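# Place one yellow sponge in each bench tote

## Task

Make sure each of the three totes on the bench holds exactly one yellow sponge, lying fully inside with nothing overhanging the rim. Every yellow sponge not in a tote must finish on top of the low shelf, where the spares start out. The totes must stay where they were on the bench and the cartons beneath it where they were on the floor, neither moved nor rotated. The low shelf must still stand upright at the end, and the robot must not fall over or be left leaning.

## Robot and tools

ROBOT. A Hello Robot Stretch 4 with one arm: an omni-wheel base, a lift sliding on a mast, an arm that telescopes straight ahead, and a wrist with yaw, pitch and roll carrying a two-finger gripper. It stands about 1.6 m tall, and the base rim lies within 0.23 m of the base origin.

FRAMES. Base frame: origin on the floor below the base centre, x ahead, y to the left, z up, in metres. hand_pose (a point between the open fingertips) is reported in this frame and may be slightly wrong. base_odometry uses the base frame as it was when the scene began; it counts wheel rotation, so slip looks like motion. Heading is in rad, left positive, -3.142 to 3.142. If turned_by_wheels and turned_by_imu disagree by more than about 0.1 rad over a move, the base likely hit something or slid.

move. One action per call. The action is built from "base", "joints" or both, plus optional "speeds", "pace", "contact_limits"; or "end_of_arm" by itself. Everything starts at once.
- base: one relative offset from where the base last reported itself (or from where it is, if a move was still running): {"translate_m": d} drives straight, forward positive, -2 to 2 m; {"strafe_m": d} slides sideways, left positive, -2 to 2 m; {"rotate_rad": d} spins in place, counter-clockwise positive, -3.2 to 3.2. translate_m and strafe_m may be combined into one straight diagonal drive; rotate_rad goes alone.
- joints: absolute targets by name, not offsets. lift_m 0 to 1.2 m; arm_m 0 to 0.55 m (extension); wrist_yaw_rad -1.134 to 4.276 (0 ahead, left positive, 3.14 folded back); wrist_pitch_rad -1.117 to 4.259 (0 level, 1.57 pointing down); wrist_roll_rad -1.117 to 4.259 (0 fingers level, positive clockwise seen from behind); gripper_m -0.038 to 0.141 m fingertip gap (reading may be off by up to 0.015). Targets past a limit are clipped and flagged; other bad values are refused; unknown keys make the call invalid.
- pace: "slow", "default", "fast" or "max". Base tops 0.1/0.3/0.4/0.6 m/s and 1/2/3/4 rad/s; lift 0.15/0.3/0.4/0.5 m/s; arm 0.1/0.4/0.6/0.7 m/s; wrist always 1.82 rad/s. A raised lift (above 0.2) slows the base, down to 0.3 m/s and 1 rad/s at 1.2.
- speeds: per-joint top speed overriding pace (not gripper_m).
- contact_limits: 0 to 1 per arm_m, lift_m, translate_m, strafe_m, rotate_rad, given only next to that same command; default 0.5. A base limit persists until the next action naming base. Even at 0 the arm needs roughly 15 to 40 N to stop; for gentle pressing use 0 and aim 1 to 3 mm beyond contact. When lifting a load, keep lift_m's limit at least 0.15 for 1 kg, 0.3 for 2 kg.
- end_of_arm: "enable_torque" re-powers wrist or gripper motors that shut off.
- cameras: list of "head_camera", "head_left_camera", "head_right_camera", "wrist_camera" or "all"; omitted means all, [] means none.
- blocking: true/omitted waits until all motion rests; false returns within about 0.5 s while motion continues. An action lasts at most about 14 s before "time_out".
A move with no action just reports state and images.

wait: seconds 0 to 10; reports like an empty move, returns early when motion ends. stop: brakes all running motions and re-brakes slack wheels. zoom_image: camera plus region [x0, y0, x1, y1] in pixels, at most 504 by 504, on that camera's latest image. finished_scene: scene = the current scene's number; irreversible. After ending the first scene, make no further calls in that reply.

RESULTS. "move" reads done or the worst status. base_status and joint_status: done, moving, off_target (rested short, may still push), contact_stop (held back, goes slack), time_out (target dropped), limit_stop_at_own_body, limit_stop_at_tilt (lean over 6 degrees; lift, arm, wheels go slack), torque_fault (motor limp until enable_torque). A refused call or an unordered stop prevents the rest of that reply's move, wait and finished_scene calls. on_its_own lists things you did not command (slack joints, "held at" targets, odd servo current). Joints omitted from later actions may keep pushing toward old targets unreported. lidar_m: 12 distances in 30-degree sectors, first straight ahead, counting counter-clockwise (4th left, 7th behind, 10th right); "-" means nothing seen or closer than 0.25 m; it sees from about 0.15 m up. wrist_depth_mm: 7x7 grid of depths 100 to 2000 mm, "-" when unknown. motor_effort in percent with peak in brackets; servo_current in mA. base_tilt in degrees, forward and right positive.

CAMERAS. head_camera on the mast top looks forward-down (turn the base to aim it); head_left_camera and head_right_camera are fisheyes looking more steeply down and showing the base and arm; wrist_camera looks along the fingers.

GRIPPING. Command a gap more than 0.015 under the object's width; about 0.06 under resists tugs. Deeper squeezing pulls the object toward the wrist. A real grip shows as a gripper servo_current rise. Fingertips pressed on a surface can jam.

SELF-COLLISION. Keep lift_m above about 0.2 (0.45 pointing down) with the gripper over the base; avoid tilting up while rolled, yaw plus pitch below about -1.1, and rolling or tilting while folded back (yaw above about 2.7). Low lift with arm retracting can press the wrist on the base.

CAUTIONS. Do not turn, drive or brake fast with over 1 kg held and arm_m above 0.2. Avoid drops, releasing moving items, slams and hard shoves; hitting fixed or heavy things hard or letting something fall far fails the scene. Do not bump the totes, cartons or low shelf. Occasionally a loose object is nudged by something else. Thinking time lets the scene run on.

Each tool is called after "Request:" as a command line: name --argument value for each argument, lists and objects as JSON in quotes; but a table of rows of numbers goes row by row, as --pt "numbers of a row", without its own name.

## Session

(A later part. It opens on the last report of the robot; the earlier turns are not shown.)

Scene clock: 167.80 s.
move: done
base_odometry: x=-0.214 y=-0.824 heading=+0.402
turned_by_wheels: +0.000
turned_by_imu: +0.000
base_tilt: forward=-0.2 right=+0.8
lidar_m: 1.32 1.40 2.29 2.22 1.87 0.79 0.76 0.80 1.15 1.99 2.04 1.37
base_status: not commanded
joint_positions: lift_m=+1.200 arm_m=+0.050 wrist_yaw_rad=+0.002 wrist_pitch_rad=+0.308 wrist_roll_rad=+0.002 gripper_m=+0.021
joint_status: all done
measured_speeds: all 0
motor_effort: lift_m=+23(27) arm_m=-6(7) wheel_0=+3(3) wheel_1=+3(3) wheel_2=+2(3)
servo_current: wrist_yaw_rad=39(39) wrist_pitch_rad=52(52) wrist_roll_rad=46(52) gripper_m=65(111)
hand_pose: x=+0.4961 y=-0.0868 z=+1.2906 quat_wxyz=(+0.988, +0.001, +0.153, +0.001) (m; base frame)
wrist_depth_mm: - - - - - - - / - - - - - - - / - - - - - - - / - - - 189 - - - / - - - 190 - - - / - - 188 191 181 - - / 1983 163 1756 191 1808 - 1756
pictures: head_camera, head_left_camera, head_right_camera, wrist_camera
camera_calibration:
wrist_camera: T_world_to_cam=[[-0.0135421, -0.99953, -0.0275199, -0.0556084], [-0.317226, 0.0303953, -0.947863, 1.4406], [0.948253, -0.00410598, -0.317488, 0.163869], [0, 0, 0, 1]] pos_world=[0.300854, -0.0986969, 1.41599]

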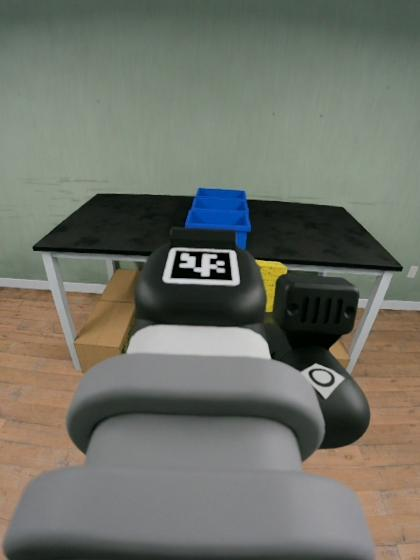

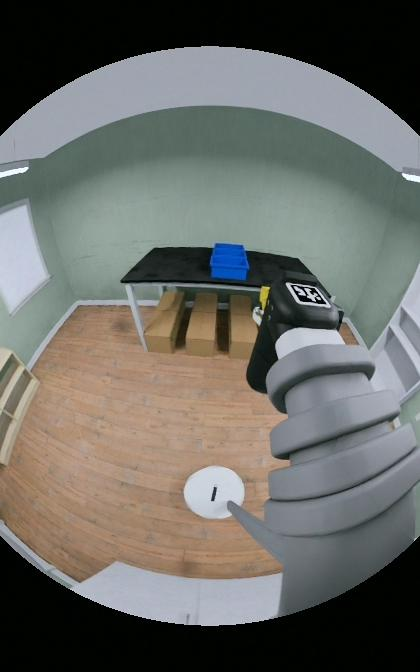

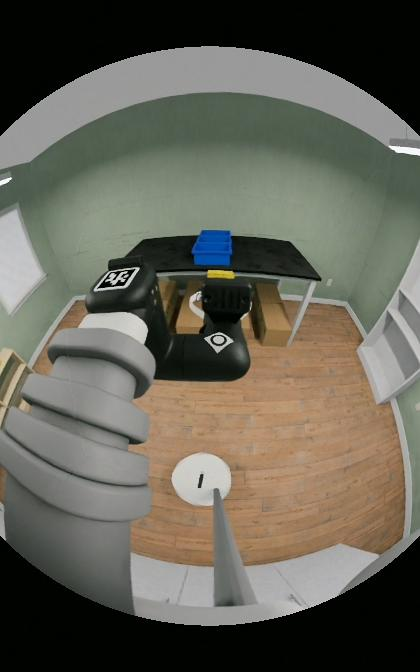

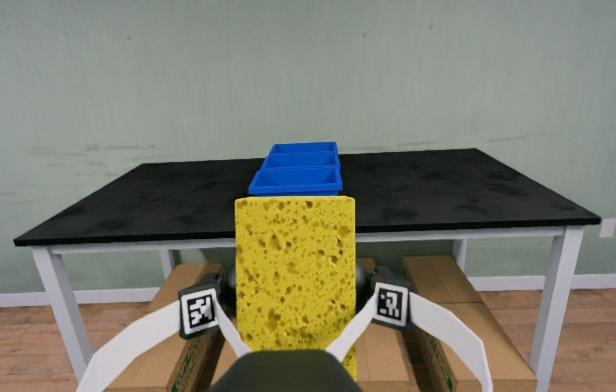

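Request:
move --joints '{"arm_m":0}' --base '{"translate_m":0.95}' --cameras '[]'

Request:
move --base '{"translate_m":0.12}' --pace "slow" --contact_limits '{"translate_m":0.15}' --cameras '[]'

Request:
move --joints '{"arm_m":0.55}' --cameras '["wrist_camera"]'

Request:
move --joints '{"wrist_pitch_rad":0.93}' --cameras '["wrist_camera","head_right_camera"]'

Scene clock: 188.07 s.
move: done
base_odometry: x=+0.661 y=-0.452 heading=+0.402
turned_by_wheels: +0.000
turned_by_imu: +0.001
base_tilt: forward=-0.1 right=+0.9
lidar_m: 0.37 0.41 0.58 2.20 2.30 1.76 1.72 1.81 2.36 1.97 0.55 0.40
base_status: done
joint_positions: lift_m=+1.200 arm_m=+0.002 wrist_yaw_rad=+0.002 wrist_pitch_rad=+0.308 wrist_roll_rad=+0.002 gripper_m=+0.021
joint_status: all done
joint sent to its limit — arm_m, lower limit.
measured_speeds: all 0
motor_effort: lift_m=+23(23) arm_m=-6(8) wheel_0=+3(12) wheel_1=+0(9) wheel_2=+1(12)
servo_current: wrist_yaw_rad=33(39) wrist_pitch_rad=33(52) wrist_roll_rad=39(59) gripper_m=85(104)
hand_pose: x=+0.4475 y=-0.0868 z=+1.2906 quat_wxyz=(+0.988, +0.001, +0.153, +0.001) (m; base frame)
wrist_depth_mm: - - - - - - - / - - - - - - - / - - - - - - - / - - - 189 - - - / - - 190 190 - - - / 788 171 189 190 181 759 741 / 683 163 512 191 634 585 621
pictures: none
No camera images: "cameras" was empty.

Scene clock: 190.53 s.
move: done
base_odometry: x=+0.771 y=-0.405 heading=+0.403
turned_by_wheels: +0.000
turned_by_imu: +0.000
base_tilt: forward=-0.2 right=+0.9
lidar_m: 0.27 0.27 0.38 2.24 2.32 1.89 1.84 1.95 2.01 0.94 0.38 0.27
base_status: done
joint_positions: lift_m=+1.200 arm_m=+0.002 wrist_yaw_rad=+0.002 wrist_pitch_rad=+0.308 wrist_roll_rad=+0.002 gripper_m=+0.021
joint_status: not commanded
measured_speeds: all 0
motor_effort: lift_m=+23(23) arm_m=-5(6) wheel_0=+3(9) wheel_1=+3(6) wheel_2=-3(9)
servo_current: wrist_yaw_rad=26(39) wrist_pitch_rad=46(52) wrist_roll_rad=46(52) gripper_m=72(104)
contact_limits: translate_m 0.15
hand_pose: x=+0.4475 y=-0.0868 z=+1.2906 quat_wxyz=(+0.988, +0.001, +0.153, +0.001) (m; base frame)
wrist_depth_mm: - - - - - - - / - - - - - - - / - - - - - - - / - - - 189 - - - / - - 190 190 - - - / 778 171 187 190 181 750 750 / 676 163 521 191 609 585 609
pictures: none
No camera images: "cameras" was empty.

Scene clock: 193.20 s.
move: done
base_odometry: x=+0.771 y=-0.405 heading=+0.403
turned_by_wheels: +0.000
turned_by_imu: +0.000
base_tilt: forward=-0.1 right=+0.9
lidar_m: 0.26 0.28 0.41 2.22 2.30 1.88 1.84 1.96 2.04 0.95 0.37 0.27
base_status: not commanded
joint_positions: lift_m=+1.200 arm_m=+0.550 wrist_yaw_rad=+0.002 wrist_pitch_rad=+0.308 wrist_roll_rad=+0.002 gripper_m=+0.021
joint_status: all done
measured_speeds: all 0
motor_effort: lift_m=+23(23) arm_m=+5(9) wheel_0=+3(3) wheel_1=+3(3) wheel_2=-3(3)
servo_current: wrist_yaw_rad=26(39) wrist_pitch_rad=46(52) wrist_roll_rad=39(52) gripper_m=91(104)
contact_limits: translate_m 0.15
hand_pose: x=+0.9958 y=-0.0868 z=+1.2906 quat_wxyz=(+0.988, +0.001, +0.153, +0.001) (m; base frame)
wrist_depth_mm: 375 370 366 364 364 362 355 / 394 392 389 384 382 379 375 / 418 413 410 407 402 402 399 / 436 436 427 421 424 421 421 / 466 466 452 190 449 449 449 / 496 488 188 190 181 469 473 / 525 138 517 190 512 512 504
pictures: wrist_camera
camera_calibration:
wrist_camera: T_world_to_cam=[[-0.0136042, -0.999532, -0.0273937, -0.0489706], [-0.317224, 0.0302953, -0.947867, 1.59911], [0.948253, -0.00420505, -0.317488, -0.309983], [0, 0, 0, 1]] pos_world=[0.800554, -0.0986968, 1.41599]

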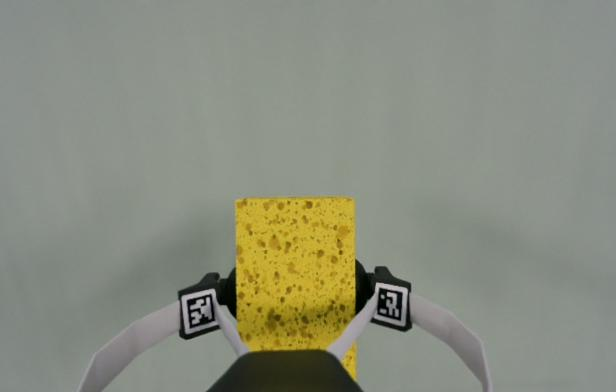

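Scene clock: 194.20 s.
move: done
base_odometry: x=+0.771 y=-0.405 heading=+0.403
turned_by_wheels: +0.000
turned_by_imu: +0.000
base_tilt: forward=+0.0 right=+0.8
lidar_m: 0.25 0.27 0.38 2.22 2.32 1.90 1.84 1.96 2.04 0.95 0.38 0.28
base_status: not commanded
joint_positions: lift_m=+1.200 arm_m=+0.550 wrist_yaw_rad=+0.002 wrist_pitch_rad=+0.927 wrist_roll_rad=+0.002 gripper_m=+0.021
joint_status: all done
measured_speeds: all 0
motor_effort: lift_m=+23(23) arm_m=+6(7) wheel_0=+3(3) wheel_1=+3(3) wheel_2=-3(3)
servo_current: wrist_yaw_rad=39(39) wrist_pitch_rad=39(124) wrist_roll_rad=39(52) gripper_m=85(104)
contact_limits: translate_m 0.15
hand_pose: x=+0.8940 y=-0.0871 z=+1.1473 quat_wxyz=(+0.894, +0.000, +0.447, +0.000) (m; base frame)
wrist_depth_mm: 427 424 421 421 421 421 418 / 496 488 484 492 484 484 484 / - - - - - 554 564 / 554 549 544 539 530 530 525 / 504 492 370 189 488 477 480 / 452 439 187 190 181 436 439 / 421 155 407 191 413 141 404
pictures: head_right_camera, wrist_camera
camera_calibration:
wrist_camera: T_world_to_cam=[[-0.0266332, -0.999558, -0.0131727, -0.059189], [-0.808667, 0.0292898, -0.587537, 1.45674], [0.587664, -0.00499564, -0.80909, 0.627348], [0, 0, 0, 1]] pos_world=[0.807771, -0.0986964, 1.36269]

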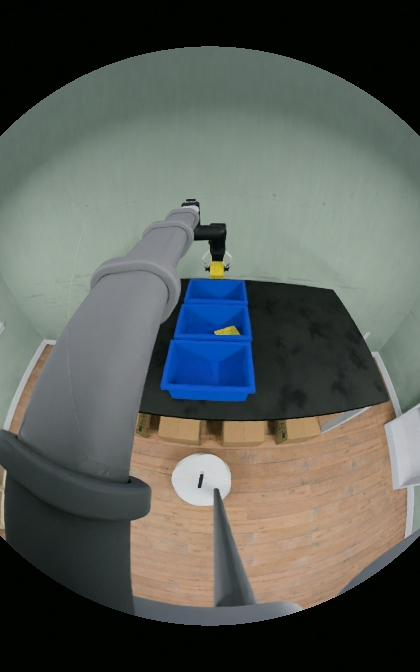

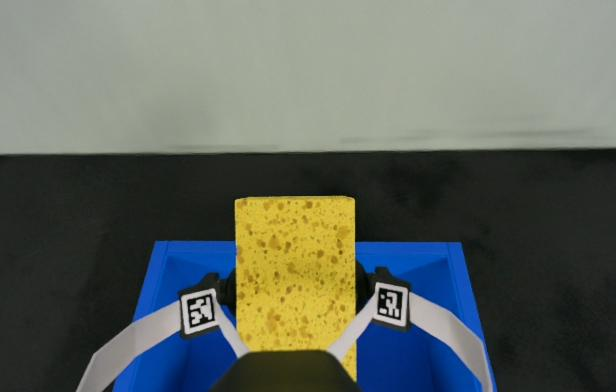

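Well centred. Same as scene 2.

Request:
move --joints '{"arm_m":0.515}' --pace "slow" --cameras '[]'

Request:
move --joints '{"lift_m":1.1}' --pace "slow" --contact_limits '{"lift_m":0.1}' --cameras '["wrist_camera","head_right_camera"]'

Request:
move --joints '{"lift_m":1.03}' --pace "slow" --contact_limits '{"lift_m":0.05}' --cameras '["wrist_camera","head_right_camera"]'

Scene clock: 202.53 s.
move: done
base_odometry: x=+0.771 y=-0.405 heading=+0.403
turned_by_wheels: +0.000
turned_by_imu: +0.000
base_tilt: forward=-0.2 right=+0.9
lidar_m: 0.25 0.29 0.40 2.24 2.30 1.88 1.83 1.96 2.03 0.93 0.37 0.28
base_status: not commanded
joint_positions: lift_m=+1.200 arm_m=+0.515 wrist_yaw_rad=+0.002 wrist_pitch_rad=+0.927 wrist_roll_rad=+0.002 gripper_m=+0.021
joint_status: all done
measured_speeds: all 0
motor_effort: lift_m=+23(23) arm_m=-6(9) wheel_0=+3(3) wheel_1=+3(3) wheel_2=-3(3)
servo_current: wrist_yaw_rad=39(39) wrist_pitch_rad=33(39) wrist_roll_rad=52(52) gripper_m=91(117)
contact_limits: translate_m 0.15
hand_pose: x=+0.8593 y=-0.0871 z=+1.1473 quat_wxyz=(+0.894, +0.000, +0.447, +0.000) (m; base frame)
wrist_depth_mm: 459 462 455 459 455 455 462 / 521 512 512 508 517 512 517 / 597 603 591 580 585 569 574 / 549 544 549 544 549 530 525 / 500 488 387 190 397 484 477 / 452 439 188 190 181 439 436 / 418 155 404 191 410 141 402
pictures: none
No camera images: "cameras" was empty.

Scene clock: 204.23 s.
move: done
base_odometry: x=+0.771 y=-0.405 heading=+0.403
turned_by_wheels: +0.000
turned_by_imu: +0.000
base_tilt: forward=-0.1 right=+0.9
lidar_m: 0.25 0.28 0.40 2.22 2.32 1.89 1.85 1.94 2.05 0.94 0.38 0.27
base_status: not commanded
joint_positions: lift_m=+1.100 arm_m=+0.515 wrist_yaw_rad=+0.002 wrist_pitch_rad=+0.927 wrist_roll_rad=+0.002 gripper_m=+0.021
joint_status: all done
measured_speeds: all 0
motor_effort: lift_m=+16(22) arm_m=-6(6) wheel_0=+3(3) wheel_1=+3(3) wheel_2=-3(3)
servo_current: wrist_yaw_rad=33(39) wrist_pitch_rad=33(46) wrist_roll_rad=59(59) gripper_m=85(104)
contact_limits: lift_m 0.1; translate_m 0.15
hand_pose: x=+0.8593 y=-0.0871 z=+1.0478 quat_wxyz=(+0.894, +0.000, +0.447, +0.000) (m; base frame)
wrist_depth_mm: 466 462 459 455 455 462 459 / 517 517 517 508 508 496 500 / 480 473 477 473 466 459 452 / 427 306 319 300 324 277 407 / 384 294 370 190 370 247 368 / 349 276 189 190 181 231 338 / 232 163 317 190 317 233 210
pictures: head_right_camera, wrist_camera
camera_calibration:
wrist_camera: T_world_to_cam=[[-0.0266319, -0.999559, -0.0131697, -0.0614286], [-0.808701, 0.0292873, -0.58749, 1.37019], [0.587617, -0.00499568, -0.809124, 0.567315], [0, 0, 0, 1]] pos_world=[0.773071, -0.0986964, 1.26319]

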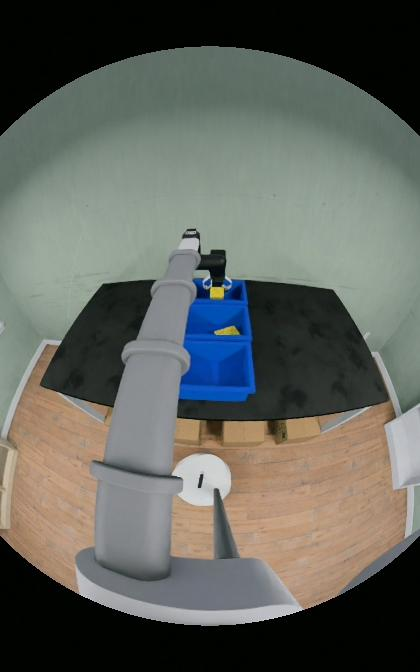

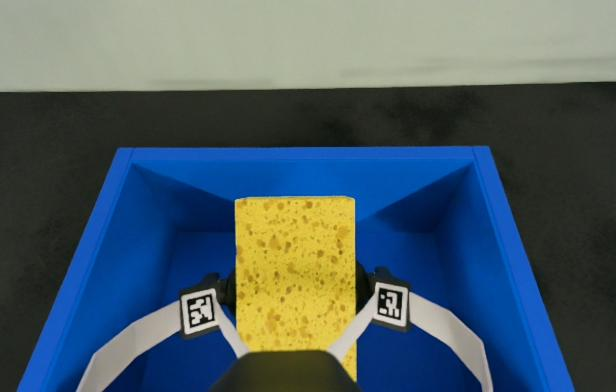

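Scene clock: 205.70 s.
move: done
base_odometry: x=+0.771 y=-0.405 heading=+0.403
turned_by_wheels: +0.000
turned_by_imu: +0.000
base_tilt: forward=-0.2 right=+0.9
lidar_m: 0.25 0.28 0.41 2.24 2.29 1.90 1.84 1.93 2.03 0.94 0.39 0.27
base_status: not commanded
joint_positions: lift_m=+1.030 arm_m=+0.515 wrist_yaw_rad=+0.002 wrist_pitch_rad=+0.927 wrist_roll_rad=+0.002 gripper_m=+0.021
joint_status: all done
measured_speeds: all 0
motor_effort: lift_m=+16(18) arm_m=-5(6) wheel_0=+3(3) wheel_1=+3(3) wheel_2=-3(3)
servo_current: wrist_yaw_rad=33(39) wrist_pitch_rad=26(39) wrist_roll_rad=39(59) gripper_m=78(98)
contact_limits: lift_m 0.05; translate_m 0.15
hand_pose: x=+0.8593 y=-0.0871 z=+0.9778 quat_wxyz=(+0.894, +0.000, +0.447, +0.000) (m; base frame)
wrist_depth_mm: 466 462 459 455 445 445 445 / 430 243 430 430 424 238 404 / 232 262 270 267 265 247 211 / 210 294 315 300 310 265 188 / 201 289 293 189 294 265 183 / 202 264 188 191 182 247 193 / 202 246 251 191 249 239 184
pictures: head_right_camera, wrist_camera
camera_calibration:
wrist_camera: T_world_to_cam=[[-0.0266319, -0.999559, -0.0131697, -0.0623505], [-0.808701, 0.0292873, -0.58749, 1.32906], [0.587617, -0.00499568, -0.809124, 0.510676], [0, 0, 0, 1]] pos_world=[0.773071, -0.0986964, 1.19319]

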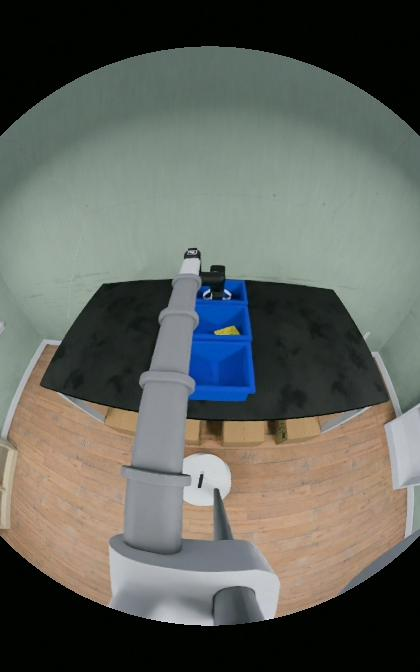

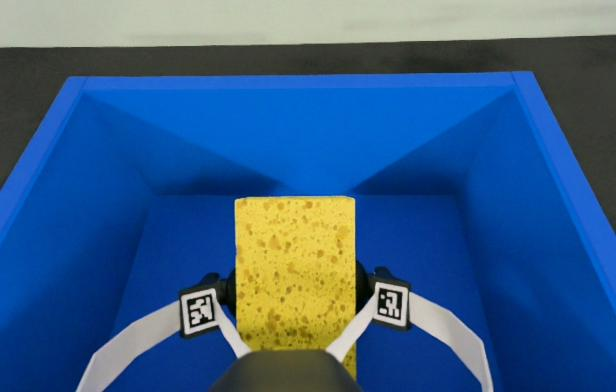

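Request:
move --joints '{"lift_m":1.014}' --pace "slow" --contact_limits '{"lift_m":0.05}' --cameras '[]'

Request:
move --joints '{"gripper_m":0.06}' --cameras '[]'

Request:
move --joints '{"gripper_m":0.1}' --cameras '["wrist_camera"]'

Request:
move --joints '{"lift_m":1.2}' --pace "slow" --cameras '["wrist_camera"]'

Scene clock: 215.03 s.
move: done
base_odometry: x=+0.771 y=-0.405 heading=+0.403
turned_by_wheels: +0.000
turned_by_imu: +0.000
base_tilt: forward=-0.2 right=+0.9
lidar_m: 0.26 0.29 0.40 2.21 2.31 1.89 1.83 1.95 2.04 0.92 0.36 0.27
base_status: not commanded
joint_positions: lift_m=+1.014 arm_m=+0.515 wrist_yaw_rad=+0.002 wrist_pitch_rad=+0.927 wrist_roll_rad=+0.002 gripper_m=+0.021
joint_status: all done
measured_speeds: all 0
motor_effort: lift_m=+16(18) arm_m=-6(6) wheel_0=+3(3) wheel_1=+3(3) wheel_2=-3(3)
servo_current: wrist_yaw_rad=39(39) wrist_pitch_rad=33(39) wrist_roll_rad=33(52) gripper_m=72(91)
contact_limits: lift_m 0.05; translate_m 0.15
hand_pose: x=+0.8593 y=-0.0871 z=+0.9618 quat_wxyz=(+0.894, +0.000, +0.447, +0.000) (m; base frame)
wrist_depth_mm: 445 445 442 439 433 436 436 / 233 233 232 231 224 224 213 / 202 260 268 266 265 245 191 / 202 293 303 301 298 264 191 / 202 276 276 190 278 266 183 / 202 258 188 190 182 246 192 / 201 163 237 191 233 224 185
pictures: none
No camera images: "cameras" was empty.

Scene clock: 216.23 s.
move: done
base_odometry: x=+0.771 y=-0.405 heading=+0.403
turned_by_wheels: +0.000
turned_by_imu: +0.000
base_tilt: forward=-0.2 right=+0.9
lidar_m: 0.26 0.29 0.39 2.23 2.30 1.90 1.83 1.95 2.04 0.96 0.38 0.27
base_status: not commanded
joint_positions: lift_m=+1.014 arm_m=+0.515 wrist_yaw_rad=+0.002 wrist_pitch_rad=+0.927 wrist_roll_rad=+0.002 gripper_m=+0.060
joint_status: all done
measured_speeds: all 0
motor_effort: lift_m=+16(16) arm_m=-6(6) wheel_0=+3(3) wheel_1=+3(3) wheel_2=-3(3)
servo_current: wrist_yaw_rad=26(39) wrist_pitch_rad=26(39) wrist_roll_rad=46(52) gripper_m=33(98)
contact_limits: lift_m 0.05; translate_m 0.15
hand_pose: x=+0.8592 y=-0.0871 z=+0.9618 quat_wxyz=(+0.894, +0.000, +0.447, +0.000) (m; base frame)
wrist_depth_mm: 449 449 442 439 436 436 433 / 234 233 234 232 224 224 213 / 202 260 267 267 266 247 190 / 202 294 301 215 300 264 182 / 201 276 276 207 276 266 191 / 201 258 191 200 190 248 193 / 202 233 237 - 233 226 184
pictures: none
No camera images: "cameras" was empty.

Scene clock: 217.50 s.
move: done
base_odometry: x=+0.771 y=-0.405 heading=+0.403
turned_by_wheels: +0.000
turned_by_imu: +0.000
base_tilt: forward=-0.2 right=+0.9
lidar_m: 0.25 0.29 0.38 2.22 2.29 1.89 1.85 1.94 2.05 0.94 0.38 0.27
base_status: not commanded
joint_positions: lift_m=+1.014 arm_m=+0.515 wrist_yaw_rad=+0.002 wrist_pitch_rad=+0.927 wrist_roll_rad=+0.002 gripper_m=+0.100
joint_status: all done
measured_speeds: all 0
motor_effort: lift_m=+16(17) arm_m=-5(6) wheel_0=+3(3) wheel_1=+3(3) wheel_2=-3(3)
servo_current: wrist_yaw_rad=26(39) wrist_pitch_rad=33(39) wrist_roll_rad=39(59) gripper_m=52(111)
contact_limits: lift_m 0.05; translate_m 0.15
hand_pose: x=+0.8592 y=-0.0871 z=+0.9618 quat_wxyz=(+0.894, +0.000, +0.447, +0.000) (m; base frame)
wrist_depth_mm: 445 449 442 439 436 439 436 / 235 233 232 231 224 224 213 / 202 262 267 266 266 248 191 / 201 296 304 301 300 263 181 / 202 276 282 229 277 264 191 / 202 254 211 210 190 247 192 / 202 231 237 - 237 225 184
pictures: wrist_camera
camera_calibration:
wrist_camera: T_world_to_cam=[[-0.0266319, -0.999559, -0.0131697, -0.0625612], [-0.808701, 0.0292873, -0.58749, 1.31966], [0.587617, -0.00499568, -0.809124, 0.49773], [0, 0, 0, 1]] pos_world=[0.773071, -0.0986964, 1.17719]

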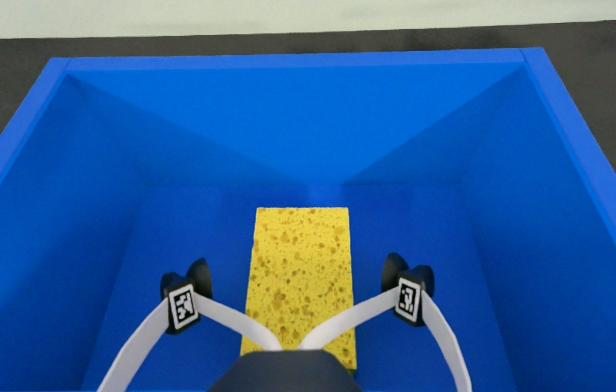

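Scene clock: 219.77 s.
move: done
base_odometry: x=+0.771 y=-0.405 heading=+0.403
turned_by_wheels: +0.000
turned_by_imu: +0.000
base_tilt: forward=-0.1 right=+0.8
lidar_m: 0.25 0.28 0.40 2.22 2.29 1.88 1.82 1.97 2.03 0.95 0.38 0.27
base_status: not commanded
joint_positions: lift_m=+1.200 arm_m=+0.515 wrist_yaw_rad=+0.002 wrist_pitch_rad=+0.927 wrist_roll_rad=+0.002 gripper_m=+0.100
joint_status: all done
measured_speeds: all 0
motor_effort: lift_m=+23(26) arm_m=-6(6) wheel_0=+3(3) wheel_1=+3(3) wheel_2=-3(3)
servo_current: wrist_yaw_rad=33(39) wrist_pitch_rad=33(46) wrist_roll_rad=52(52) gripper_m=20(65)
contact_limits: translate_m 0.15
hand_pose: x=+0.8592 y=-0.0871 z=+1.1472 quat_wxyz=(+0.894, +0.000, +0.447, +0.000) (m; base frame)
wrist_depth_mm: 466 459 459 462 459 459 459 / 517 521 512 512 517 512 517 / 591 597 591 585 580 580 564 / 554 544 549 544 535 525 525 / 496 484 404 424 399 480 477 / 459 439 198 404 192 433 433 / 418 314 410 - 413 290 402
pictures: wrist_camera
camera_calibration:
wrist_camera: T_world_to_cam=[[-0.0266319, -0.999559, -0.0131697, -0.0601182], [-0.808701, 0.0292873, -0.58749, 1.42864], [0.587617, -0.00499568, -0.809124, 0.647823], [0, 0, 0, 1]] pos_world=[0.773071, -0.0986964, 1.36269]

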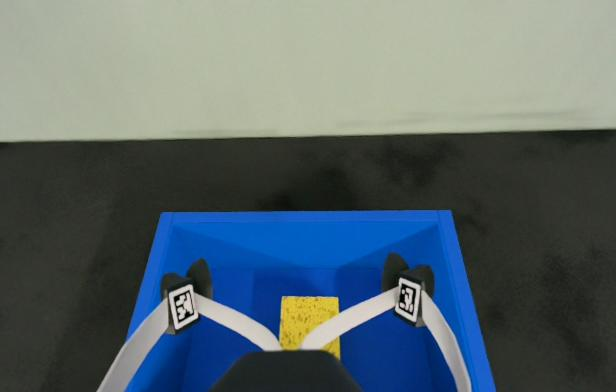

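Request:
move --joints '{"wrist_pitch_rad":0.3}' --cameras '[]'

Request:
move --joints '{"arm_m":0}' --cameras '[]'

Request:
move --base '{"translate_m":-1.0}' --cameras '[]'

Request:
move --base '{"rotate_rad":1.595}' --joints '{"lift_m":0.98,"wrist_pitch_rad":0.9}' --cameras '[]'

Request:
move --base '{"translate_m":1.55,"strafe_m":-0.43}'

Scene clock: 229.80 s.
move: done
base_odometry: x=+0.771 y=-0.405 heading=+0.403
turned_by_wheels: +0.000
turned_by_imu: +0.000
base_tilt: forward=-0.2 right=+0.9
lidar_m: 0.26 0.28 0.40 2.21 2.29 1.91 1.84 1.96 2.01 0.94 0.38 0.27
base_status: not commanded
joint_positions: lift_m=+1.200 arm_m=+0.515 wrist_yaw_rad=+0.002 wrist_pitch_rad=+0.308 wrist_roll_rad=+0.002 gripper_m=+0.100
joint_status: all done
measured_speeds: all 0
motor_effort: lift_m=+23(23) arm_m=-6(6) wheel_0=+3(3) wheel_1=+3(3) wheel_2=-3(3)
servo_current: wrist_yaw_rad=26(33) wrist_pitch_rad=46(150) wrist_roll_rad=46(52) gripper_m=46(65)
contact_limits: translate_m 0.15
hand_pose: x=+0.9610 y=-0.0868 z=+1.2905 quat_wxyz=(+0.988, +0.001, +0.153, +0.001) (m; base frame)
wrist_depth_mm: 407 402 399 397 397 392 394 / 424 421 418 418 415 413 410 / 452 445 445 442 436 433 433 / 477 477 466 469 462 466 459 / 500 500 492 496 484 488 492 / 530 521 193 525 187 517 512 / - 134 - - - - -
pictures: none
No camera images: "cameras" was empty.

Scene clock: 232.37 s.
move: done
base_odometry: x=+0.771 y=-0.405 heading=+0.403
turned_by_wheels: +0.000
turned_by_imu: +0.000
base_tilt: forward=-0.2 right=+0.9
lidar_m: 0.25 0.27 0.41 2.20 2.31 1.89 1.83 1.95 2.05 0.92 0.38 0.28
base_status: not commanded
joint_positions: lift_m=+1.200 arm_m=+0.002 wrist_yaw_rad=+0.002 wrist_pitch_rad=+0.308 wrist_roll_rad=+0.002 gripper_m=+0.100
joint_status: all done
joint sent to its limit — arm_m, lower limit.
measured_speeds: all 0
motor_effort: lift_m=+23(23) arm_m=-6(10) wheel_0=+3(3) wheel_1=+3(3) wheel_2=-3(3)
servo_current: wrist_yaw_rad=26(39) wrist_pitch_rad=39(52) wrist_roll_rad=33(59) gripper_m=33(72)
contact_limits: translate_m 0.15
hand_pose: x=+0.4475 y=-0.0868 z=+1.2906 quat_wxyz=(+0.988, +0.001, +0.153, +0.001) (m; base frame)
wrist_depth_mm: - - - - - - - / - - - - - - - / - - - - - - - / - - - - - - - / - - - - 219 - - / 768 759 190 - 186 759 750 / 683 627 500 - 609 609 621
pictures: none
No camera images: "cameras" was empty.

Scene clock: 237.20 s.
move: done
base_odometry: x=-0.149 y=-0.796 heading=+0.402
turned_by_wheels: +0.000
turned_by_imu: +0.000
base_tilt: forward=-0.1 right=+0.9
lidar_m: 1.24 1.31 2.28 2.21 1.94 0.84 0.83 0.91 1.27 1.97 2.04 1.30
base_status: done
joint_positions: lift_m=+1.200 arm_m=+0.002 wrist_yaw_rad=+0.002 wrist_pitch_rad=+0.308 wrist_roll_rad=+0.002 gripper_m=+0.100
joint_status: not commanded
measured_speeds: all 0
motor_effort: lift_m=+23(23) arm_m=-5(6) wheel_0=-3(10) wheel_1=-1(7) wheel_2=-1(12)
servo_current: wrist_yaw_rad=26(39) wrist_pitch_rad=46(52) wrist_roll_rad=46(59) gripper_m=65(72)
hand_pose: x=+0.4475 y=-0.0868 z=+1.2906 quat_wxyz=(+0.988, +0.001, +0.153, +0.001) (m; base frame)
wrist_depth_mm: - - - - - - - / - - - - - - - / - - - - - - - / - - - - - - - / - - - - - - - / - - 191 1921 190 - - / 1983 1464 1708 - 1756 - 1708
pictures: none
No camera images: "cameras" was empty.

Scene clock: 240.07 s.
move: done
base_odometry: x=-0.149 y=-0.796 heading=+1.997
turned_by_wheels: +1.594
turned_by_imu: +1.572
base_tilt: forward=-0.3 right=+0.9
lidar_m: 2.20 1.92 0.85 0.82 0.88 1.29 1.98 2.05 1.29 1.24 1.33 2.27
base_status: done
joint_positions: lift_m=+0.980 arm_m=+0.002 wrist_yaw_rad=+0.002 wrist_pitch_rad=+0.897 wrist_roll_rad=+0.002 gripper_m=+0.100
joint_status: all done
measured_speeds: all 0
motor_effort: lift_m=+17(21) arm_m=-6(7) wheel_0=-3(10) wheel_1=-4(9) wheel_2=-3(9)
servo_current: wrist_yaw_rad=26(39) wrist_pitch_rad=33(98) wrist_roll_rad=52(59) gripper_m=39(78)
hand_pose: x=+0.3525 y=-0.0870 z=+0.9331 quat_wxyz=(+0.901, +0.000, +0.434, +0.001) (m; base frame)
wrist_depth_mm: - - - - - - 1983 / 1921 1921 1863 1863 1808 1808 1808 / 1618 1708 1618 1708 1537 1618 1537 / 1537 1430 1464 1430 1397 1397 1366 / 1308 1336 1308 1281 1281 1281 1255 / 1205 1182 196 1182 191 1160 1138 / 1078 1098 1078 - 1098 1060 1042
pictures: none
No camera images: "cameras" was empty.

Scene clock: 246.87 s.
move: done
base_odometry: x=-0.398 y=+0.793 heading=+1.997
turned_by_wheels: +0.000
turned_by_imu: -0.001
base_tilt: forward=-0.2 right=+0.8
lidar_m: 0.64 0.69 0.98 1.77 1.50 1.78 3.86 1.27 1.13 1.82 1.37 0.67
base_status: done
joint_positions: lift_m=+0.980 arm_m=+0.002 wrist_yaw_rad=+0.002 wrist_pitch_rad=+0.897 wrist_roll_rad=+0.002 gripper_m=+0.100
joint_status: not commanded
measured_speeds: all 0
motor_effort: lift_m=+17(17) arm_m=-6(6) wheel_0=+3(13) wheel_1=+2(6) wheel_2=-2(13)
servo_current: wrist_yaw_rad=26(39) wrist_pitch_rad=33(39) wrist_roll_rad=46(59) gripper_m=52(78)
hand_pose: x=+0.3525 y=-0.0870 z=+0.9330 quat_wxyz=(+0.901, +0.000, +0.434, +0.001) (m; base frame)
wrist_depth_mm: - - - - - - - / 878 854 854 842 - - - / 768 759 750 732 732 - - / 960 820 960 960 946 1397 1397 / 976 946 931 931 1255 1255 1255 / 1182 1182 197 1118 190 1160 1160 / 1118 1060 1098 - 1078 1042 1042
pictures: head_camera, head_left_camera, head_right_camera, wrist_camera
camera_calibration:
wrist_camera: T_world_to_cam=[[-0.0261649, -0.999559, -0.0140411, -0.0757627], [-0.79074, 0.029288, -0.611451, 0.909053], [0.611592, -0.00489563, -0.791158, 0.747033], [0, 0, 0, 1]] pos_world=[0.259963, -0.0986964, 1.1458]

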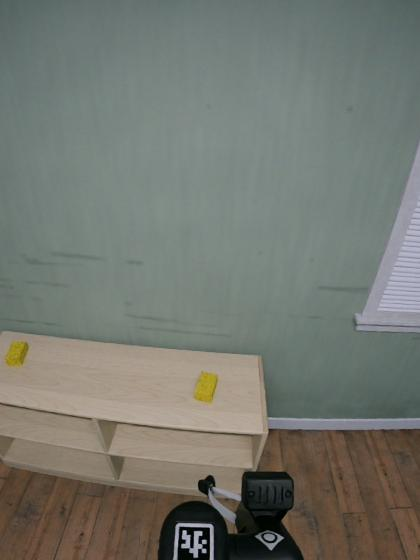

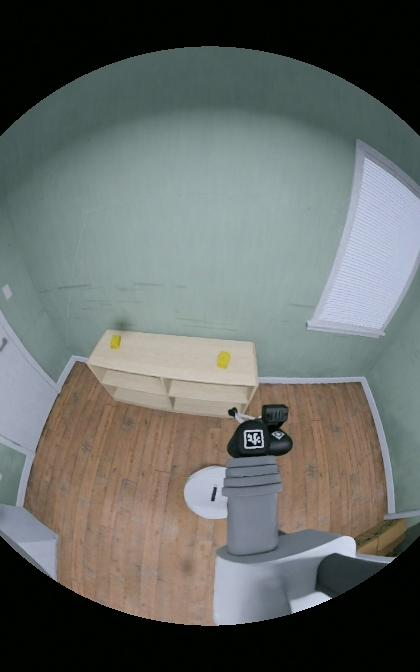

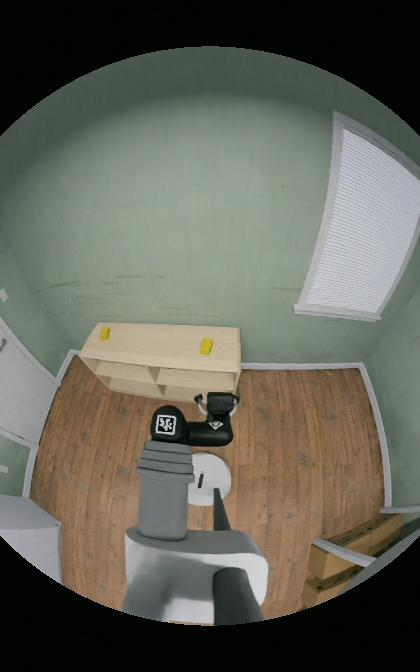

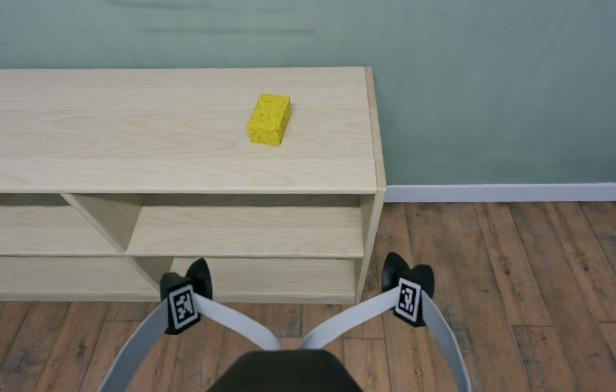

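Request:
move --base '{"translate_m":0.2,"strafe_m":0.06}' --joints '{"wrist_pitch_rad":1.57,"wrist_roll_rad":0.2,"gripper_m":0.12}' --pace "slow" --cameras '[]'

Request:
move --joints '{"arm_m":0.44,"lift_m":0.9}' --cameras '["wrist_camera"]'

Scene clock: 256.67 s.
move: done
base_odometry: x=-0.535 y=+0.950 heading=+1.997
turned_by_wheels: +0.000
turned_by_imu: +0.001
base_tilt: forward=-0.1 right=+0.9
lidar_m: 0.43 0.49 0.71 1.70 1.59 1.68 4.09 1.33 1.30 1.90 1.11 0.48
base_status: done
joint_positions: lift_m=+0.980 arm_m=+0.002 wrist_yaw_rad=+0.002 wrist_pitch_rad=+1.567 wrist_roll_rad=+0.197 gripper_m=+0.120
joint_status: all done
measured_speeds: all 0
motor_effort: lift_m=+17(17) arm_m=-6(6) wheel_0=+2(8) wheel_1=+3(7) wheel_2=-4(9)
servo_current: wrist_yaw_rad=33(39) wrist_pitch_rad=39(91) wrist_roll_rad=33(78) gripper_m=59(104)
hand_pose: x=+0.1739 y=-0.0874 z=+0.8701 quat_wxyz=(+0.705, +0.069, +0.702, -0.069) (m; base frame)
wrist_depth_mm: 473 484 741 741 1098 1118 1078 / 723 741 1025 1008 1098 1098 1098 / 1008 1118 1098 1098 1098 1118 1098 / 1118 1118 1098 1098 1118 1118 1118 / 1138 1098 1118 - 1098 1098 1118 / 1118 1118 187 - 193 1118 1138 / 1138 1118 1160 - 1138 1118 1160
pictures: none
No camera images: "cameras" was empty.

Scene clock: 259.03 s.
move: done
base_odometry: x=-0.535 y=+0.950 heading=+1.997
turned_by_wheels: +0.000
turned_by_imu: +0.000
base_tilt: forward=-0.2 right=+0.8
lidar_m: 0.44 0.49 0.67 1.70 1.59 1.69 4.09 1.34 1.31 1.88 1.13 0.47
base_status: not commanded
joint_positions: lift_m=+0.900 arm_m=+0.440 wrist_yaw_rad=+0.002 wrist_pitch_rad=+1.567 wrist_roll_rad=+0.198 gripper_m=+0.120
joint_status: all done
measured_speeds: all 0
motor_effort: lift_m=+17(19) arm_m=+6(9) wheel_0=+2(2) wheel_1=+3(3) wheel_2=-4(5)
servo_current: wrist_yaw_rad=26(39) wrist_pitch_rad=33(46) wrist_roll_rad=33(59) gripper_m=52(72)
hand_pose: x=+0.6122 y=-0.0874 z=+0.7901 quat_wxyz=(+0.705, +0.069, +0.702, -0.069) (m; base frame)
wrist_depth_mm: 364 397 410 421 397 539 661 / 402 402 397 399 399 399 1025 / 397 402 402 399 399 402 1008 / 404 402 402 357 404 404 1025 / 402 407 404 357 404 402 1025 / 410 404 214 407 193 407 1042 / 407 404 407 - 407 1060 1042
pictures: wrist_camera
camera_calibration:
wrist_camera: T_world_to_cam=[[-0.222802, -0.974847, 0.00571078, 0.035556], [-0.974788, 0.222854, 0.0111106, 0.664689], [-0.0121038, -0.00309133, -0.999922, 1.02204], [0, 0, 0, 1]] pos_world=[0.668224, -0.110308, 1.01437]

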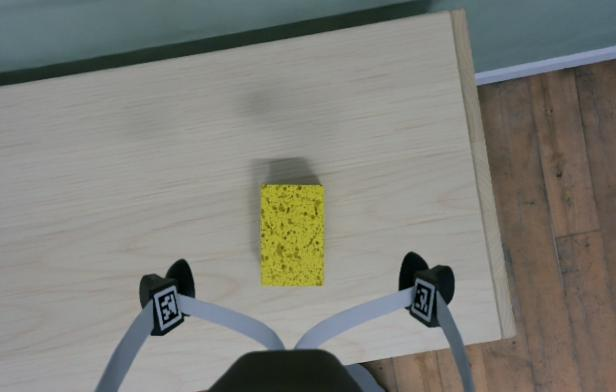

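Request:
move --joints '{"arm_m":0.453}' --cameras '[]'

Request:
move --joints '{"lift_m":0.745}' --pace "slow" --contact_limits '{"lift_m":0.15}' --cameras '["wrist_camera"]'

Request:
move --joints '{"gripper_m":0.02}' --cameras '[]'

Request:
move --joints '{"lift_m":1.0}' --pace "slow" --cameras '["wrist_camera"]'

Request:
move --joints '{"arm_m":0.05,"wrist_roll_rad":0}' --cameras '["wrist_camera"]'

Scene clock: 268.77 s.
move: done
base_odometry: x=-0.535 y=+0.950 heading=+1.997
turned_by_wheels: +0.000
turned_by_imu: +0.000
base_tilt: forward=-0.1 right=+0.9
lidar_m: 0.45 0.49 0.69 1.69 1.58 1.71 4.08 1.34 1.29 1.89 1.10 0.45
base_status: not commanded
joint_positions: lift_m=+0.900 arm_m=+0.453 wrist_yaw_rad=+0.002 wrist_pitch_rad=+1.567 wrist_roll_rad=+0.198 gripper_m=+0.120
joint_status: all done
measured_speeds: all 0
motor_effort: lift_m=+17(17) arm_m=+5(7) wheel_0=+2(2) wheel_1=+3(3) wheel_2=-5(5)
servo_current: wrist_yaw_rad=26(39) wrist_pitch_rad=33(39) wrist_roll_rad=39(52) gripper_m=65(65)
hand_pose: x=+0.6252 y=-0.0874 z=+0.7901 quat_wxyz=(+0.705, +0.069, +0.702, -0.069) (m; base frame)
wrist_depth_mm: 342 370 402 404 399 512 634 / 404 399 399 399 399 399 1025 / 402 399 399 399 397 404 1025 / 402 399 399 402 402 404 1025 / 402 404 404 362 407 404 1025 / 407 404 213 404 194 404 1042 / 410 407 410 - 407 1060 1060
pictures: none
No camera images: "cameras" was empty.

Scene clock: 270.83 s.
move: done
base_odometry: x=-0.535 y=+0.950 heading=+1.997
turned_by_wheels: +0.000
turned_by_imu: +0.000
base_tilt: forward=-0.2 right=+0.9
lidar_m: 0.44 0.49 0.70 1.67 1.58 1.69 4.09 1.32 1.33 1.89 1.12 0.48
base_status: not commanded
joint_positions: lift_m=+0.745 arm_m=+0.453 wrist_yaw_rad=+0.002 wrist_pitch_rad=+1.567 wrist_roll_rad=+0.198 gripper_m=+0.120
joint_status: all done
measured_speeds: all 0
motor_effort: lift_m=+16(18) arm_m=+5(6) wheel_0=+2(2) wheel_1=+3(3) wheel_2=-4(5)
servo_current: wrist_yaw_rad=33(39) wrist_pitch_rad=39(46) wrist_roll_rad=46(59) gripper_m=65(78)
contact_limits: lift_m 0.15
hand_pose: x=+0.6252 y=-0.0874 z=+0.6351 quat_wxyz=(+0.705, +0.069, +0.702, -0.069) (m; base frame)
wrist_depth_mm: 240 240 241 241 242 242 242 / 243 243 243 242 245 244 243 / 243 243 245 244 244 245 246 / 245 246 245 245 248 246 246 / 247 247 246 202 248 248 248 / 248 248 203 202 212 250 249 / 249 250 250 - 251 251 252
pictures: wrist_camera
camera_calibration:
wrist_camera: T_world_to_cam=[[-0.222802, -0.974847, 0.00571078, 0.0393376], [-0.974788, 0.222854, 0.0111106, 0.679083], [-0.0121038, -0.00309133, -0.999922, 0.86721], [0, 0, 0, 1]] pos_world=[0.681224, -0.110308, 0.859372]

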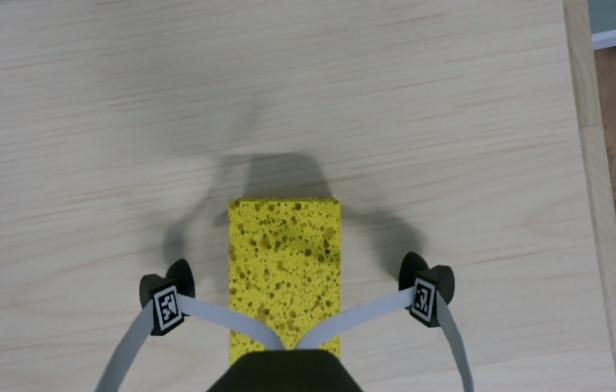

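Scene clock: 272.70 s.
move: done
base_odometry: x=-0.535 y=+0.950 heading=+1.997
turned_by_wheels: +0.000
turned_by_imu: +0.000
base_tilt: forward=-0.2 right=+0.8
lidar_m: 0.45 0.49 0.70 1.70 1.58 1.68 4.10 1.33 1.33 1.89 1.12 0.48
base_status: not commanded
joint_positions: lift_m=+0.745 arm_m=+0.453 wrist_yaw_rad=+0.002 wrist_pitch_rad=+1.567 wrist_roll_rad=+0.198 gripper_m=+0.021
joint_status: all done
measured_speeds: all 0
motor_effort: lift_m=+16(16) arm_m=+6(6) wheel_0=+2(2) wheel_1=+3(3) wheel_2=-4(5)
servo_current: wrist_yaw_rad=26(39) wrist_pitch_rad=33(39) wrist_roll_rad=33(59) gripper_m=52(176)
contact_limits: lift_m 0.15
hand_pose: x=+0.6252 y=-0.0874 z=+0.6351 quat_wxyz=(+0.705, +0.069, +0.702, -0.069) (m; base frame)
wrist_depth_mm: 240 241 240 241 242 241 243 / 242 242 242 243 243 244 243 / 243 244 243 245 245 244 246 / 244 245 246 244 246 247 247 / 246 247 246 189 248 247 249 / 249 248 186 191 183 249 250 / 250 250 251 191 250 251 252
pictures: none
No camera images: "cameras" was empty.

Scene clock: 275.43 s.
move: done
base_odometry: x=-0.535 y=+0.950 heading=+1.997
turned_by_wheels: +0.000
turned_by_imu: +0.000
base_tilt: forward=+0.0 right=+0.9
lidar_m: 0.45 0.50 0.69 1.69 1.60 1.69 4.09 1.30 1.31 1.89 1.10 0.47
base_status: not commanded
joint_positions: lift_m=+1.000 arm_m=+0.453 wrist_yaw_rad=+0.002 wrist_pitch_rad=+1.567 wrist_roll_rad=+0.198 gripper_m=+0.021
joint_status: all done
measured_speeds: all 0
motor_effort: lift_m=+23(27) arm_m=+6(6) wheel_0=+2(2) wheel_1=+3(3) wheel_2=-4(5)
servo_current: wrist_yaw_rad=26(39) wrist_pitch_rad=33(46) wrist_roll_rad=39(59) gripper_m=98(98)
hand_pose: x=+0.6252 y=-0.0874 z=+0.8895 quat_wxyz=(+0.705, +0.069, +0.702, -0.069) (m; base frame)
wrist_depth_mm: 351 375 413 462 492 597 640 / 484 500 496 500 496 1118 1118 / 496 500 504 508 500 1118 1118 / 504 500 504 508 504 1138 1138 / 504 504 508 189 512 1098 1138 / 504 504 186 191 181 1160 1182 / 512 504 1118 191 1160 1182 1138
pictures: wrist_camera
camera_calibration:
wrist_camera: T_world_to_cam=[[-0.222802, -0.974847, 0.00571078, 0.0378842], [-0.974788, 0.222854, 0.0111106, 0.676256], [-0.0121038, -0.00309133, -0.999922, 1.12169], [0, 0, 0, 1]] pos_world=[0.681224, -0.110308, 1.11387]

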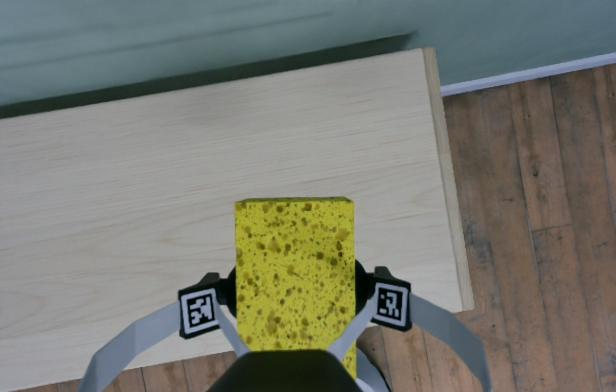

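Scene clock: 277.73 s.
move: done
base_odometry: x=-0.535 y=+0.950 heading=+1.997
turned_by_wheels: +0.000
turned_by_imu: +0.000
base_tilt: forward=-0.2 right=+0.9
lidar_m: 0.45 0.49 0.71 1.70 1.59 1.70 4.10 1.36 1.30 1.90 1.11 0.47
base_status: not commanded
joint_positions: lift_m=+1.000 arm_m=+0.050 wrist_yaw_rad=+0.002 wrist_pitch_rad=+1.567 wrist_roll_rad=+0.002 gripper_m=+0.021
joint_status: all done
measured_speeds: all 0
motor_effort: lift_m=+23(23) arm_m=-6(8) wheel_0=+2(2) wheel_1=+3(3) wheel_2=-5(5)
servo_current: wrist_yaw_rad=33(39) wrist_pitch_rad=39(46) wrist_roll_rad=46(91) gripper_m=85(117)
hand_pose: x=+0.2224 y=-0.0874 z=+0.8896 quat_wxyz=(+0.709, +0.000, +0.706, +0.000) (m; base frame)
wrist_depth_mm: 496 492 496 492 496 1098 1118 / 768 759 759 768 809 1118 1118 / 1118 1118 1138 1118 1118 1118 1138 / 1138 1118 1138 1118 1138 1138 1138 / 1160 1118 904 190 1118 1118 1138 / 1138 1138 186 190 181 1160 1138 / 1160 1160 1182 191 1160 1138 1138
pictures: wrist_camera
camera_calibration:
wrist_camera: T_world_to_cam=[[-0.0289053, -0.999561, 0.00652012, -0.0978701], [-0.999517, 0.0289772, 0.0112152, 0.272026], [-0.0113992, -0.00619279, -0.999916, 1.11638], [0, 0, 0, 1]] pos_world=[0.281792, -0.0987962, 1.11388]

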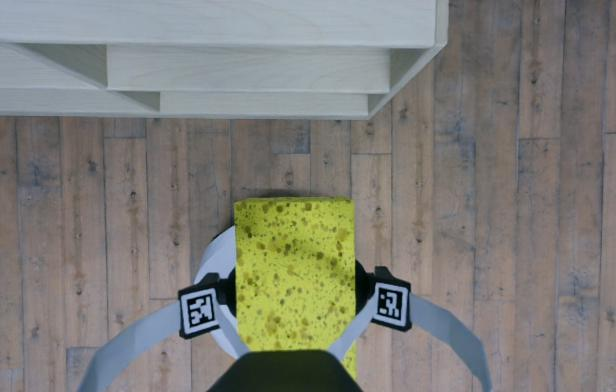

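Request:
move --base '{"translate_m":-1.749,"strafe_m":0.44}' --joints '{"lift_m":1.1,"wrist_pitch_rad":0.3}' --cameras '[]'

Request:
move --base '{"rotate_rad":-1.595}' --cameras '[]'

Request:
move --joints '{"lift_m":1.2,"arm_m":0}' --cameras '["wrist_camera"]'

Scene clock: 293.27 s.
move: done
base_odometry: x=-0.213 y=-0.825 heading=+1.997
turned_by_wheels: +0.000
turned_by_imu: +0.001
base_tilt: forward=-0.1 right=+0.9
lidar_m: 2.21 1.85 0.80 0.76 0.80 1.16 2.01 2.08 1.36 1.33 1.41 2.29
base_status: done
joint_positions: lift_m=+1.100 arm_m=+0.050 wrist_yaw_rad=+0.002 wrist_pitch_rad=+0.308 wrist_roll_rad=+0.002 gripper_m=+0.021
joint_status: all done
measured_speeds: all 0
motor_effort: lift_m=+23(27) arm_m=-6(7) wheel_0=-3(15) wheel_1=-2(7) wheel_2=+2(12)
servo_current: wrist_yaw_rad=33(39) wrist_pitch_rad=39(156) wrist_roll_rad=46(59) gripper_m=85(104)
hand_pose: x=+0.4960 y=-0.0868 z=+1.1905 quat_wxyz=(+0.988, +0.001, +0.153, +0.001) (m; base frame)
wrist_depth_mm: - - - - - - - / - - - - - - - / - - - - - - - / - - - - - - - / - - - 189 - - - / - - 187 191 181 - - / 1756 1618 1756 191 1661 1618 1576
pictures: none
No camera images: "cameras" was empty.

Scene clock: 295.77 s.
move: done
base_odometry: x=-0.214 y=-0.825 heading=+0.402
turned_by_wheels: -1.594
turned_by_imu: -1.572
base_tilt: forward=-0.2 right=+0.9
lidar_m: 1.32 1.38 2.27 2.20 1.88 0.76 0.76 0.82 1.15 1.99 2.02 1.34
base_status: done
joint_positions: lift_m=+1.100 arm_m=+0.050 wrist_yaw_rad=+0.002 wrist_pitch_rad=+0.308 wrist_roll_rad=+0.002 gripper_m=+0.021
joint_status: not commanded
measured_speeds: all 0
motor_effort: lift_m=+22(23) arm_m=-6(6) wheel_0=+4(11) wheel_1=+1(10) wheel_2=+2(10)
servo_current: wrist_yaw_rad=33(39) wrist_pitch_rad=46(52) wrist_roll_rad=39(52) gripper_m=78(104)
hand_pose: x=+0.4960 y=-0.0868 z=+1.1906 quat_wxyz=(+0.988, +0.001, +0.153, +0.001) (m; base frame)
wrist_depth_mm: - - - - - - - / - - - - - - - / - - - - - - - / - - - 188 - - - / - - - 190 - - - / - - 186 190 180 1983 1863 / 1863 1397 1618 191 1661 130 1618
pictures: none
No camera images: "cameras" was empty.

Scene clock: 297.20 s.
move: done
base_odometry: x=-0.214 y=-0.825 heading=+0.402
turned_by_wheels: +0.000
turned_by_imu: +0.000
base_tilt: forward=-0.2 right=+0.9
lidar_m: 1.32 1.40 2.30 2.21 1.86 0.79 0.75 0.81 1.13 1.99 2.04 1.37
base_status: not commanded
joint_positions: lift_m=+1.200 arm_m=+0.002 wrist_yaw_rad=+0.002 wrist_pitch_rad=+0.308 wrist_roll_rad=+0.002 gripper_m=+0.021
joint_status: all done
joint sent to its limit — arm_m, lower limit.
measured_speeds: all 0
motor_effort: lift_m=+23(28) arm_m=-5(9) wheel_0=+4(4) wheel_1=+1(1) wheel_2=+2(3)
servo_current: wrist_yaw_rad=26(46) wrist_pitch_rad=39(46) wrist_roll_rad=39(52) gripper_m=78(104)
hand_pose: x=+0.4475 y=-0.0868 z=+1.2905 quat_wxyz=(+0.988, +0.001, +0.153, +0.001) (m; base frame)
wrist_depth_mm: - - - - - - - / - - - - - - - / - - - - - - - / - - - 188 - - - / - - - 189 - - - / - - 186 190 180 - - / 1921 162 1708 191 1808 - 1756
pictures: wrist_camera
camera_calibration:
wrist_camera: T_world_to_cam=[[-0.0136452, -0.999529, -0.0274829, -0.0563956], [-0.317523, 0.0303942, -0.947763, 1.42503], [0.948152, -0.00420597, -0.317788, 0.210362], [0, 0, 0, 1]] pos_world=[0.252254, -0.0987969, 1.41589]

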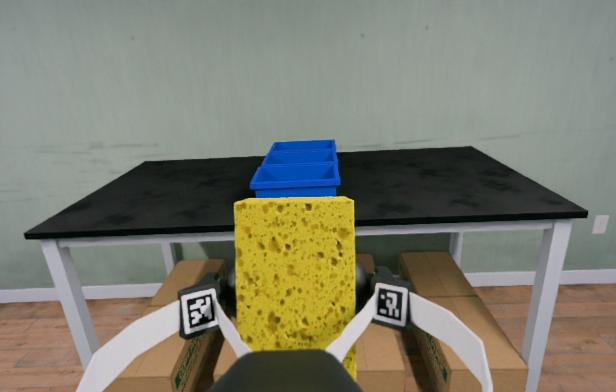

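Request:
move --base '{"translate_m":0.78}' --cameras '[]'

Request:
move --joints '{"arm_m":0.48}' --cameras '[]'

Request:
move --joints '{"wrist_pitch_rad":1.56}' --cameras '["wrist_camera","head_right_camera"]'

Scene clock: 307.73 s.
move: done
base_odometry: x=+0.504 y=-0.519 heading=+0.402
turned_by_wheels: +0.000
turned_by_imu: +0.000
base_tilt: forward=-0.2 right=+0.9
lidar_m: 0.56 0.58 0.84 2.18 2.32 1.59 1.54 1.65 2.33 1.96 0.78 0.58
base_status: done
joint_positions: lift_m=+1.200 arm_m=+0.002 wrist_yaw_rad=+0.002 wrist_pitch_rad=+0.308 wrist_roll_rad=+0.002 gripper_m=+0.021
joint_status: not commanded
measured_speeds: all 0
motor_effort: lift_m=+23(23) arm_m=-5(6) wheel_0=+2(11) wheel_1=+2(8) wheel_2=-1(12)
servo_current: wrist_yaw_rad=33(39) wrist_pitch_rad=52(52) wrist_roll_rad=33(59) gripper_m=65(104)
hand_pose: x=+0.4475 y=-0.0868 z=+1.2905 quat_wxyz=(+0.988, +0.001, +0.153, +0.001) (m; base frame)
wrist_depth_mm: - - - - - - - / - - - - - - - / - - - - - - - / - - - 189 - - - / - - 190 189 - - - / 768 171 186 190 181 759 741 / 668 615 496 191 634 585 615
pictures: none
No camera images: "cameras" was empty.

Scene clock: 310.20 s.
move: done
base_odometry: x=+0.504 y=-0.519 heading=+0.402
turned_by_wheels: +0.000
turned_by_imu: +0.000
base_tilt: forward=-0.2 right=+0.9
lidar_m: 0.54 0.57 0.82 2.18 2.32 1.59 1.55 1.64 2.34 1.97 0.76 0.56
base_status: not commanded
joint_positions: lift_m=+1.200 arm_m=+0.480 wrist_yaw_rad=+0.002 wrist_pitch_rad=+0.308 wrist_roll_rad=+0.002 gripper_m=+0.021
joint_status: all done
measured_speeds: all 0
motor_effort: lift_m=+23(23) arm_m=+6(9) wheel_0=+2(2) wheel_1=+2(2) wheel_2=-1(2)
servo_current: wrist_yaw_rad=39(39) wrist_pitch_rad=39(52) wrist_roll_rad=46(65) gripper_m=104(104)
hand_pose: x=+0.9258 y=-0.0868 z=+1.2906 quat_wxyz=(+0.988, +0.001, +0.153, +0.001) (m; base frame)
wrist_depth_mm: - - - - - - - / - - - - - - - / - - - - - - - / - - - 189 - - - / - - 189 189 - - - / 788 741 186 190 180 759 750 / 676 609 549 191 - 580 621
pictures: none
No camera images: "cameras" was empty.

Scene clock: 311.53 s.
move: done
base_odometry: x=+0.504 y=-0.519 heading=+0.402
turned_by_wheels: +0.000
turned_by_imu: +0.000
base_tilt: forward=-0.2 right=+0.9
lidar_m: 0.54 0.59 0.83 2.19 2.34 1.59 1.55 1.64 2.32 1.95 0.77 0.55
base_status: not commanded
joint_positions: lift_m=+1.200 arm_m=+0.480 wrist_yaw_rad=+0.002 wrist_pitch_rad=+1.556 wrist_roll_rad=+0.002 gripper_m=+0.021
joint_status: all done
measured_speeds: all 0
motor_effort: lift_m=+23(23) arm_m=+6(6) wheel_0=+2(2) wheel_1=+2(2) wheel_2=-1(2)
servo_current: wrist_yaw_rad=39(39) wrist_pitch_rad=33(117) wrist_roll_rad=52(52) gripper_m=78(91)
hand_pose: x=+0.6551 y=-0.0874 z=+1.0896 quat_wxyz=(+0.712, +0.000, +0.702, +0.000) (m; base frame)
wrist_depth_mm: 392 273 272 273 272 394 394 / 394 - - - 294 394 392 / 394 - - - 334 397 397 / 394 - - 189 334 394 399 / 399 - 189 189 300 397 399 / 404 281 186 191 181 404 402 / 1366 1366 1336 191 1397 1366 1336
pictures: head_right_camera, wrist_camera
camera_calibration:
wrist_camera: T_world_to_cam=[[-0.0289703, -0.999561, 0.00621915, -0.0862954], [-0.99958, 0.0289759, 0.00081928, 0.713678], [-0.000999126, -0.0061928, -0.99998, 1.31455], [0, 0, 0, 1]] pos_world=[0.712191, -0.0987962, 1.31448]

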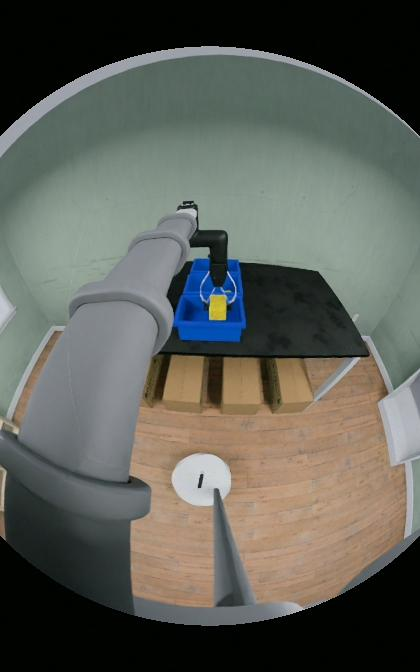

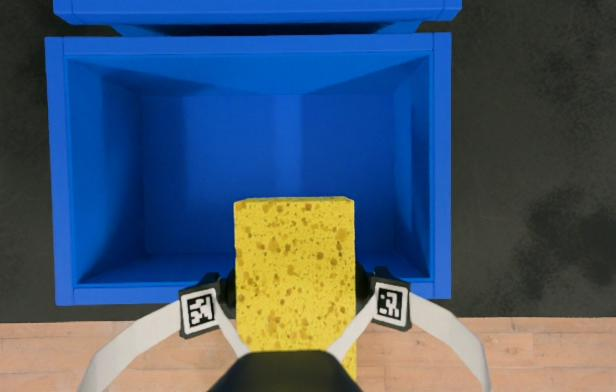

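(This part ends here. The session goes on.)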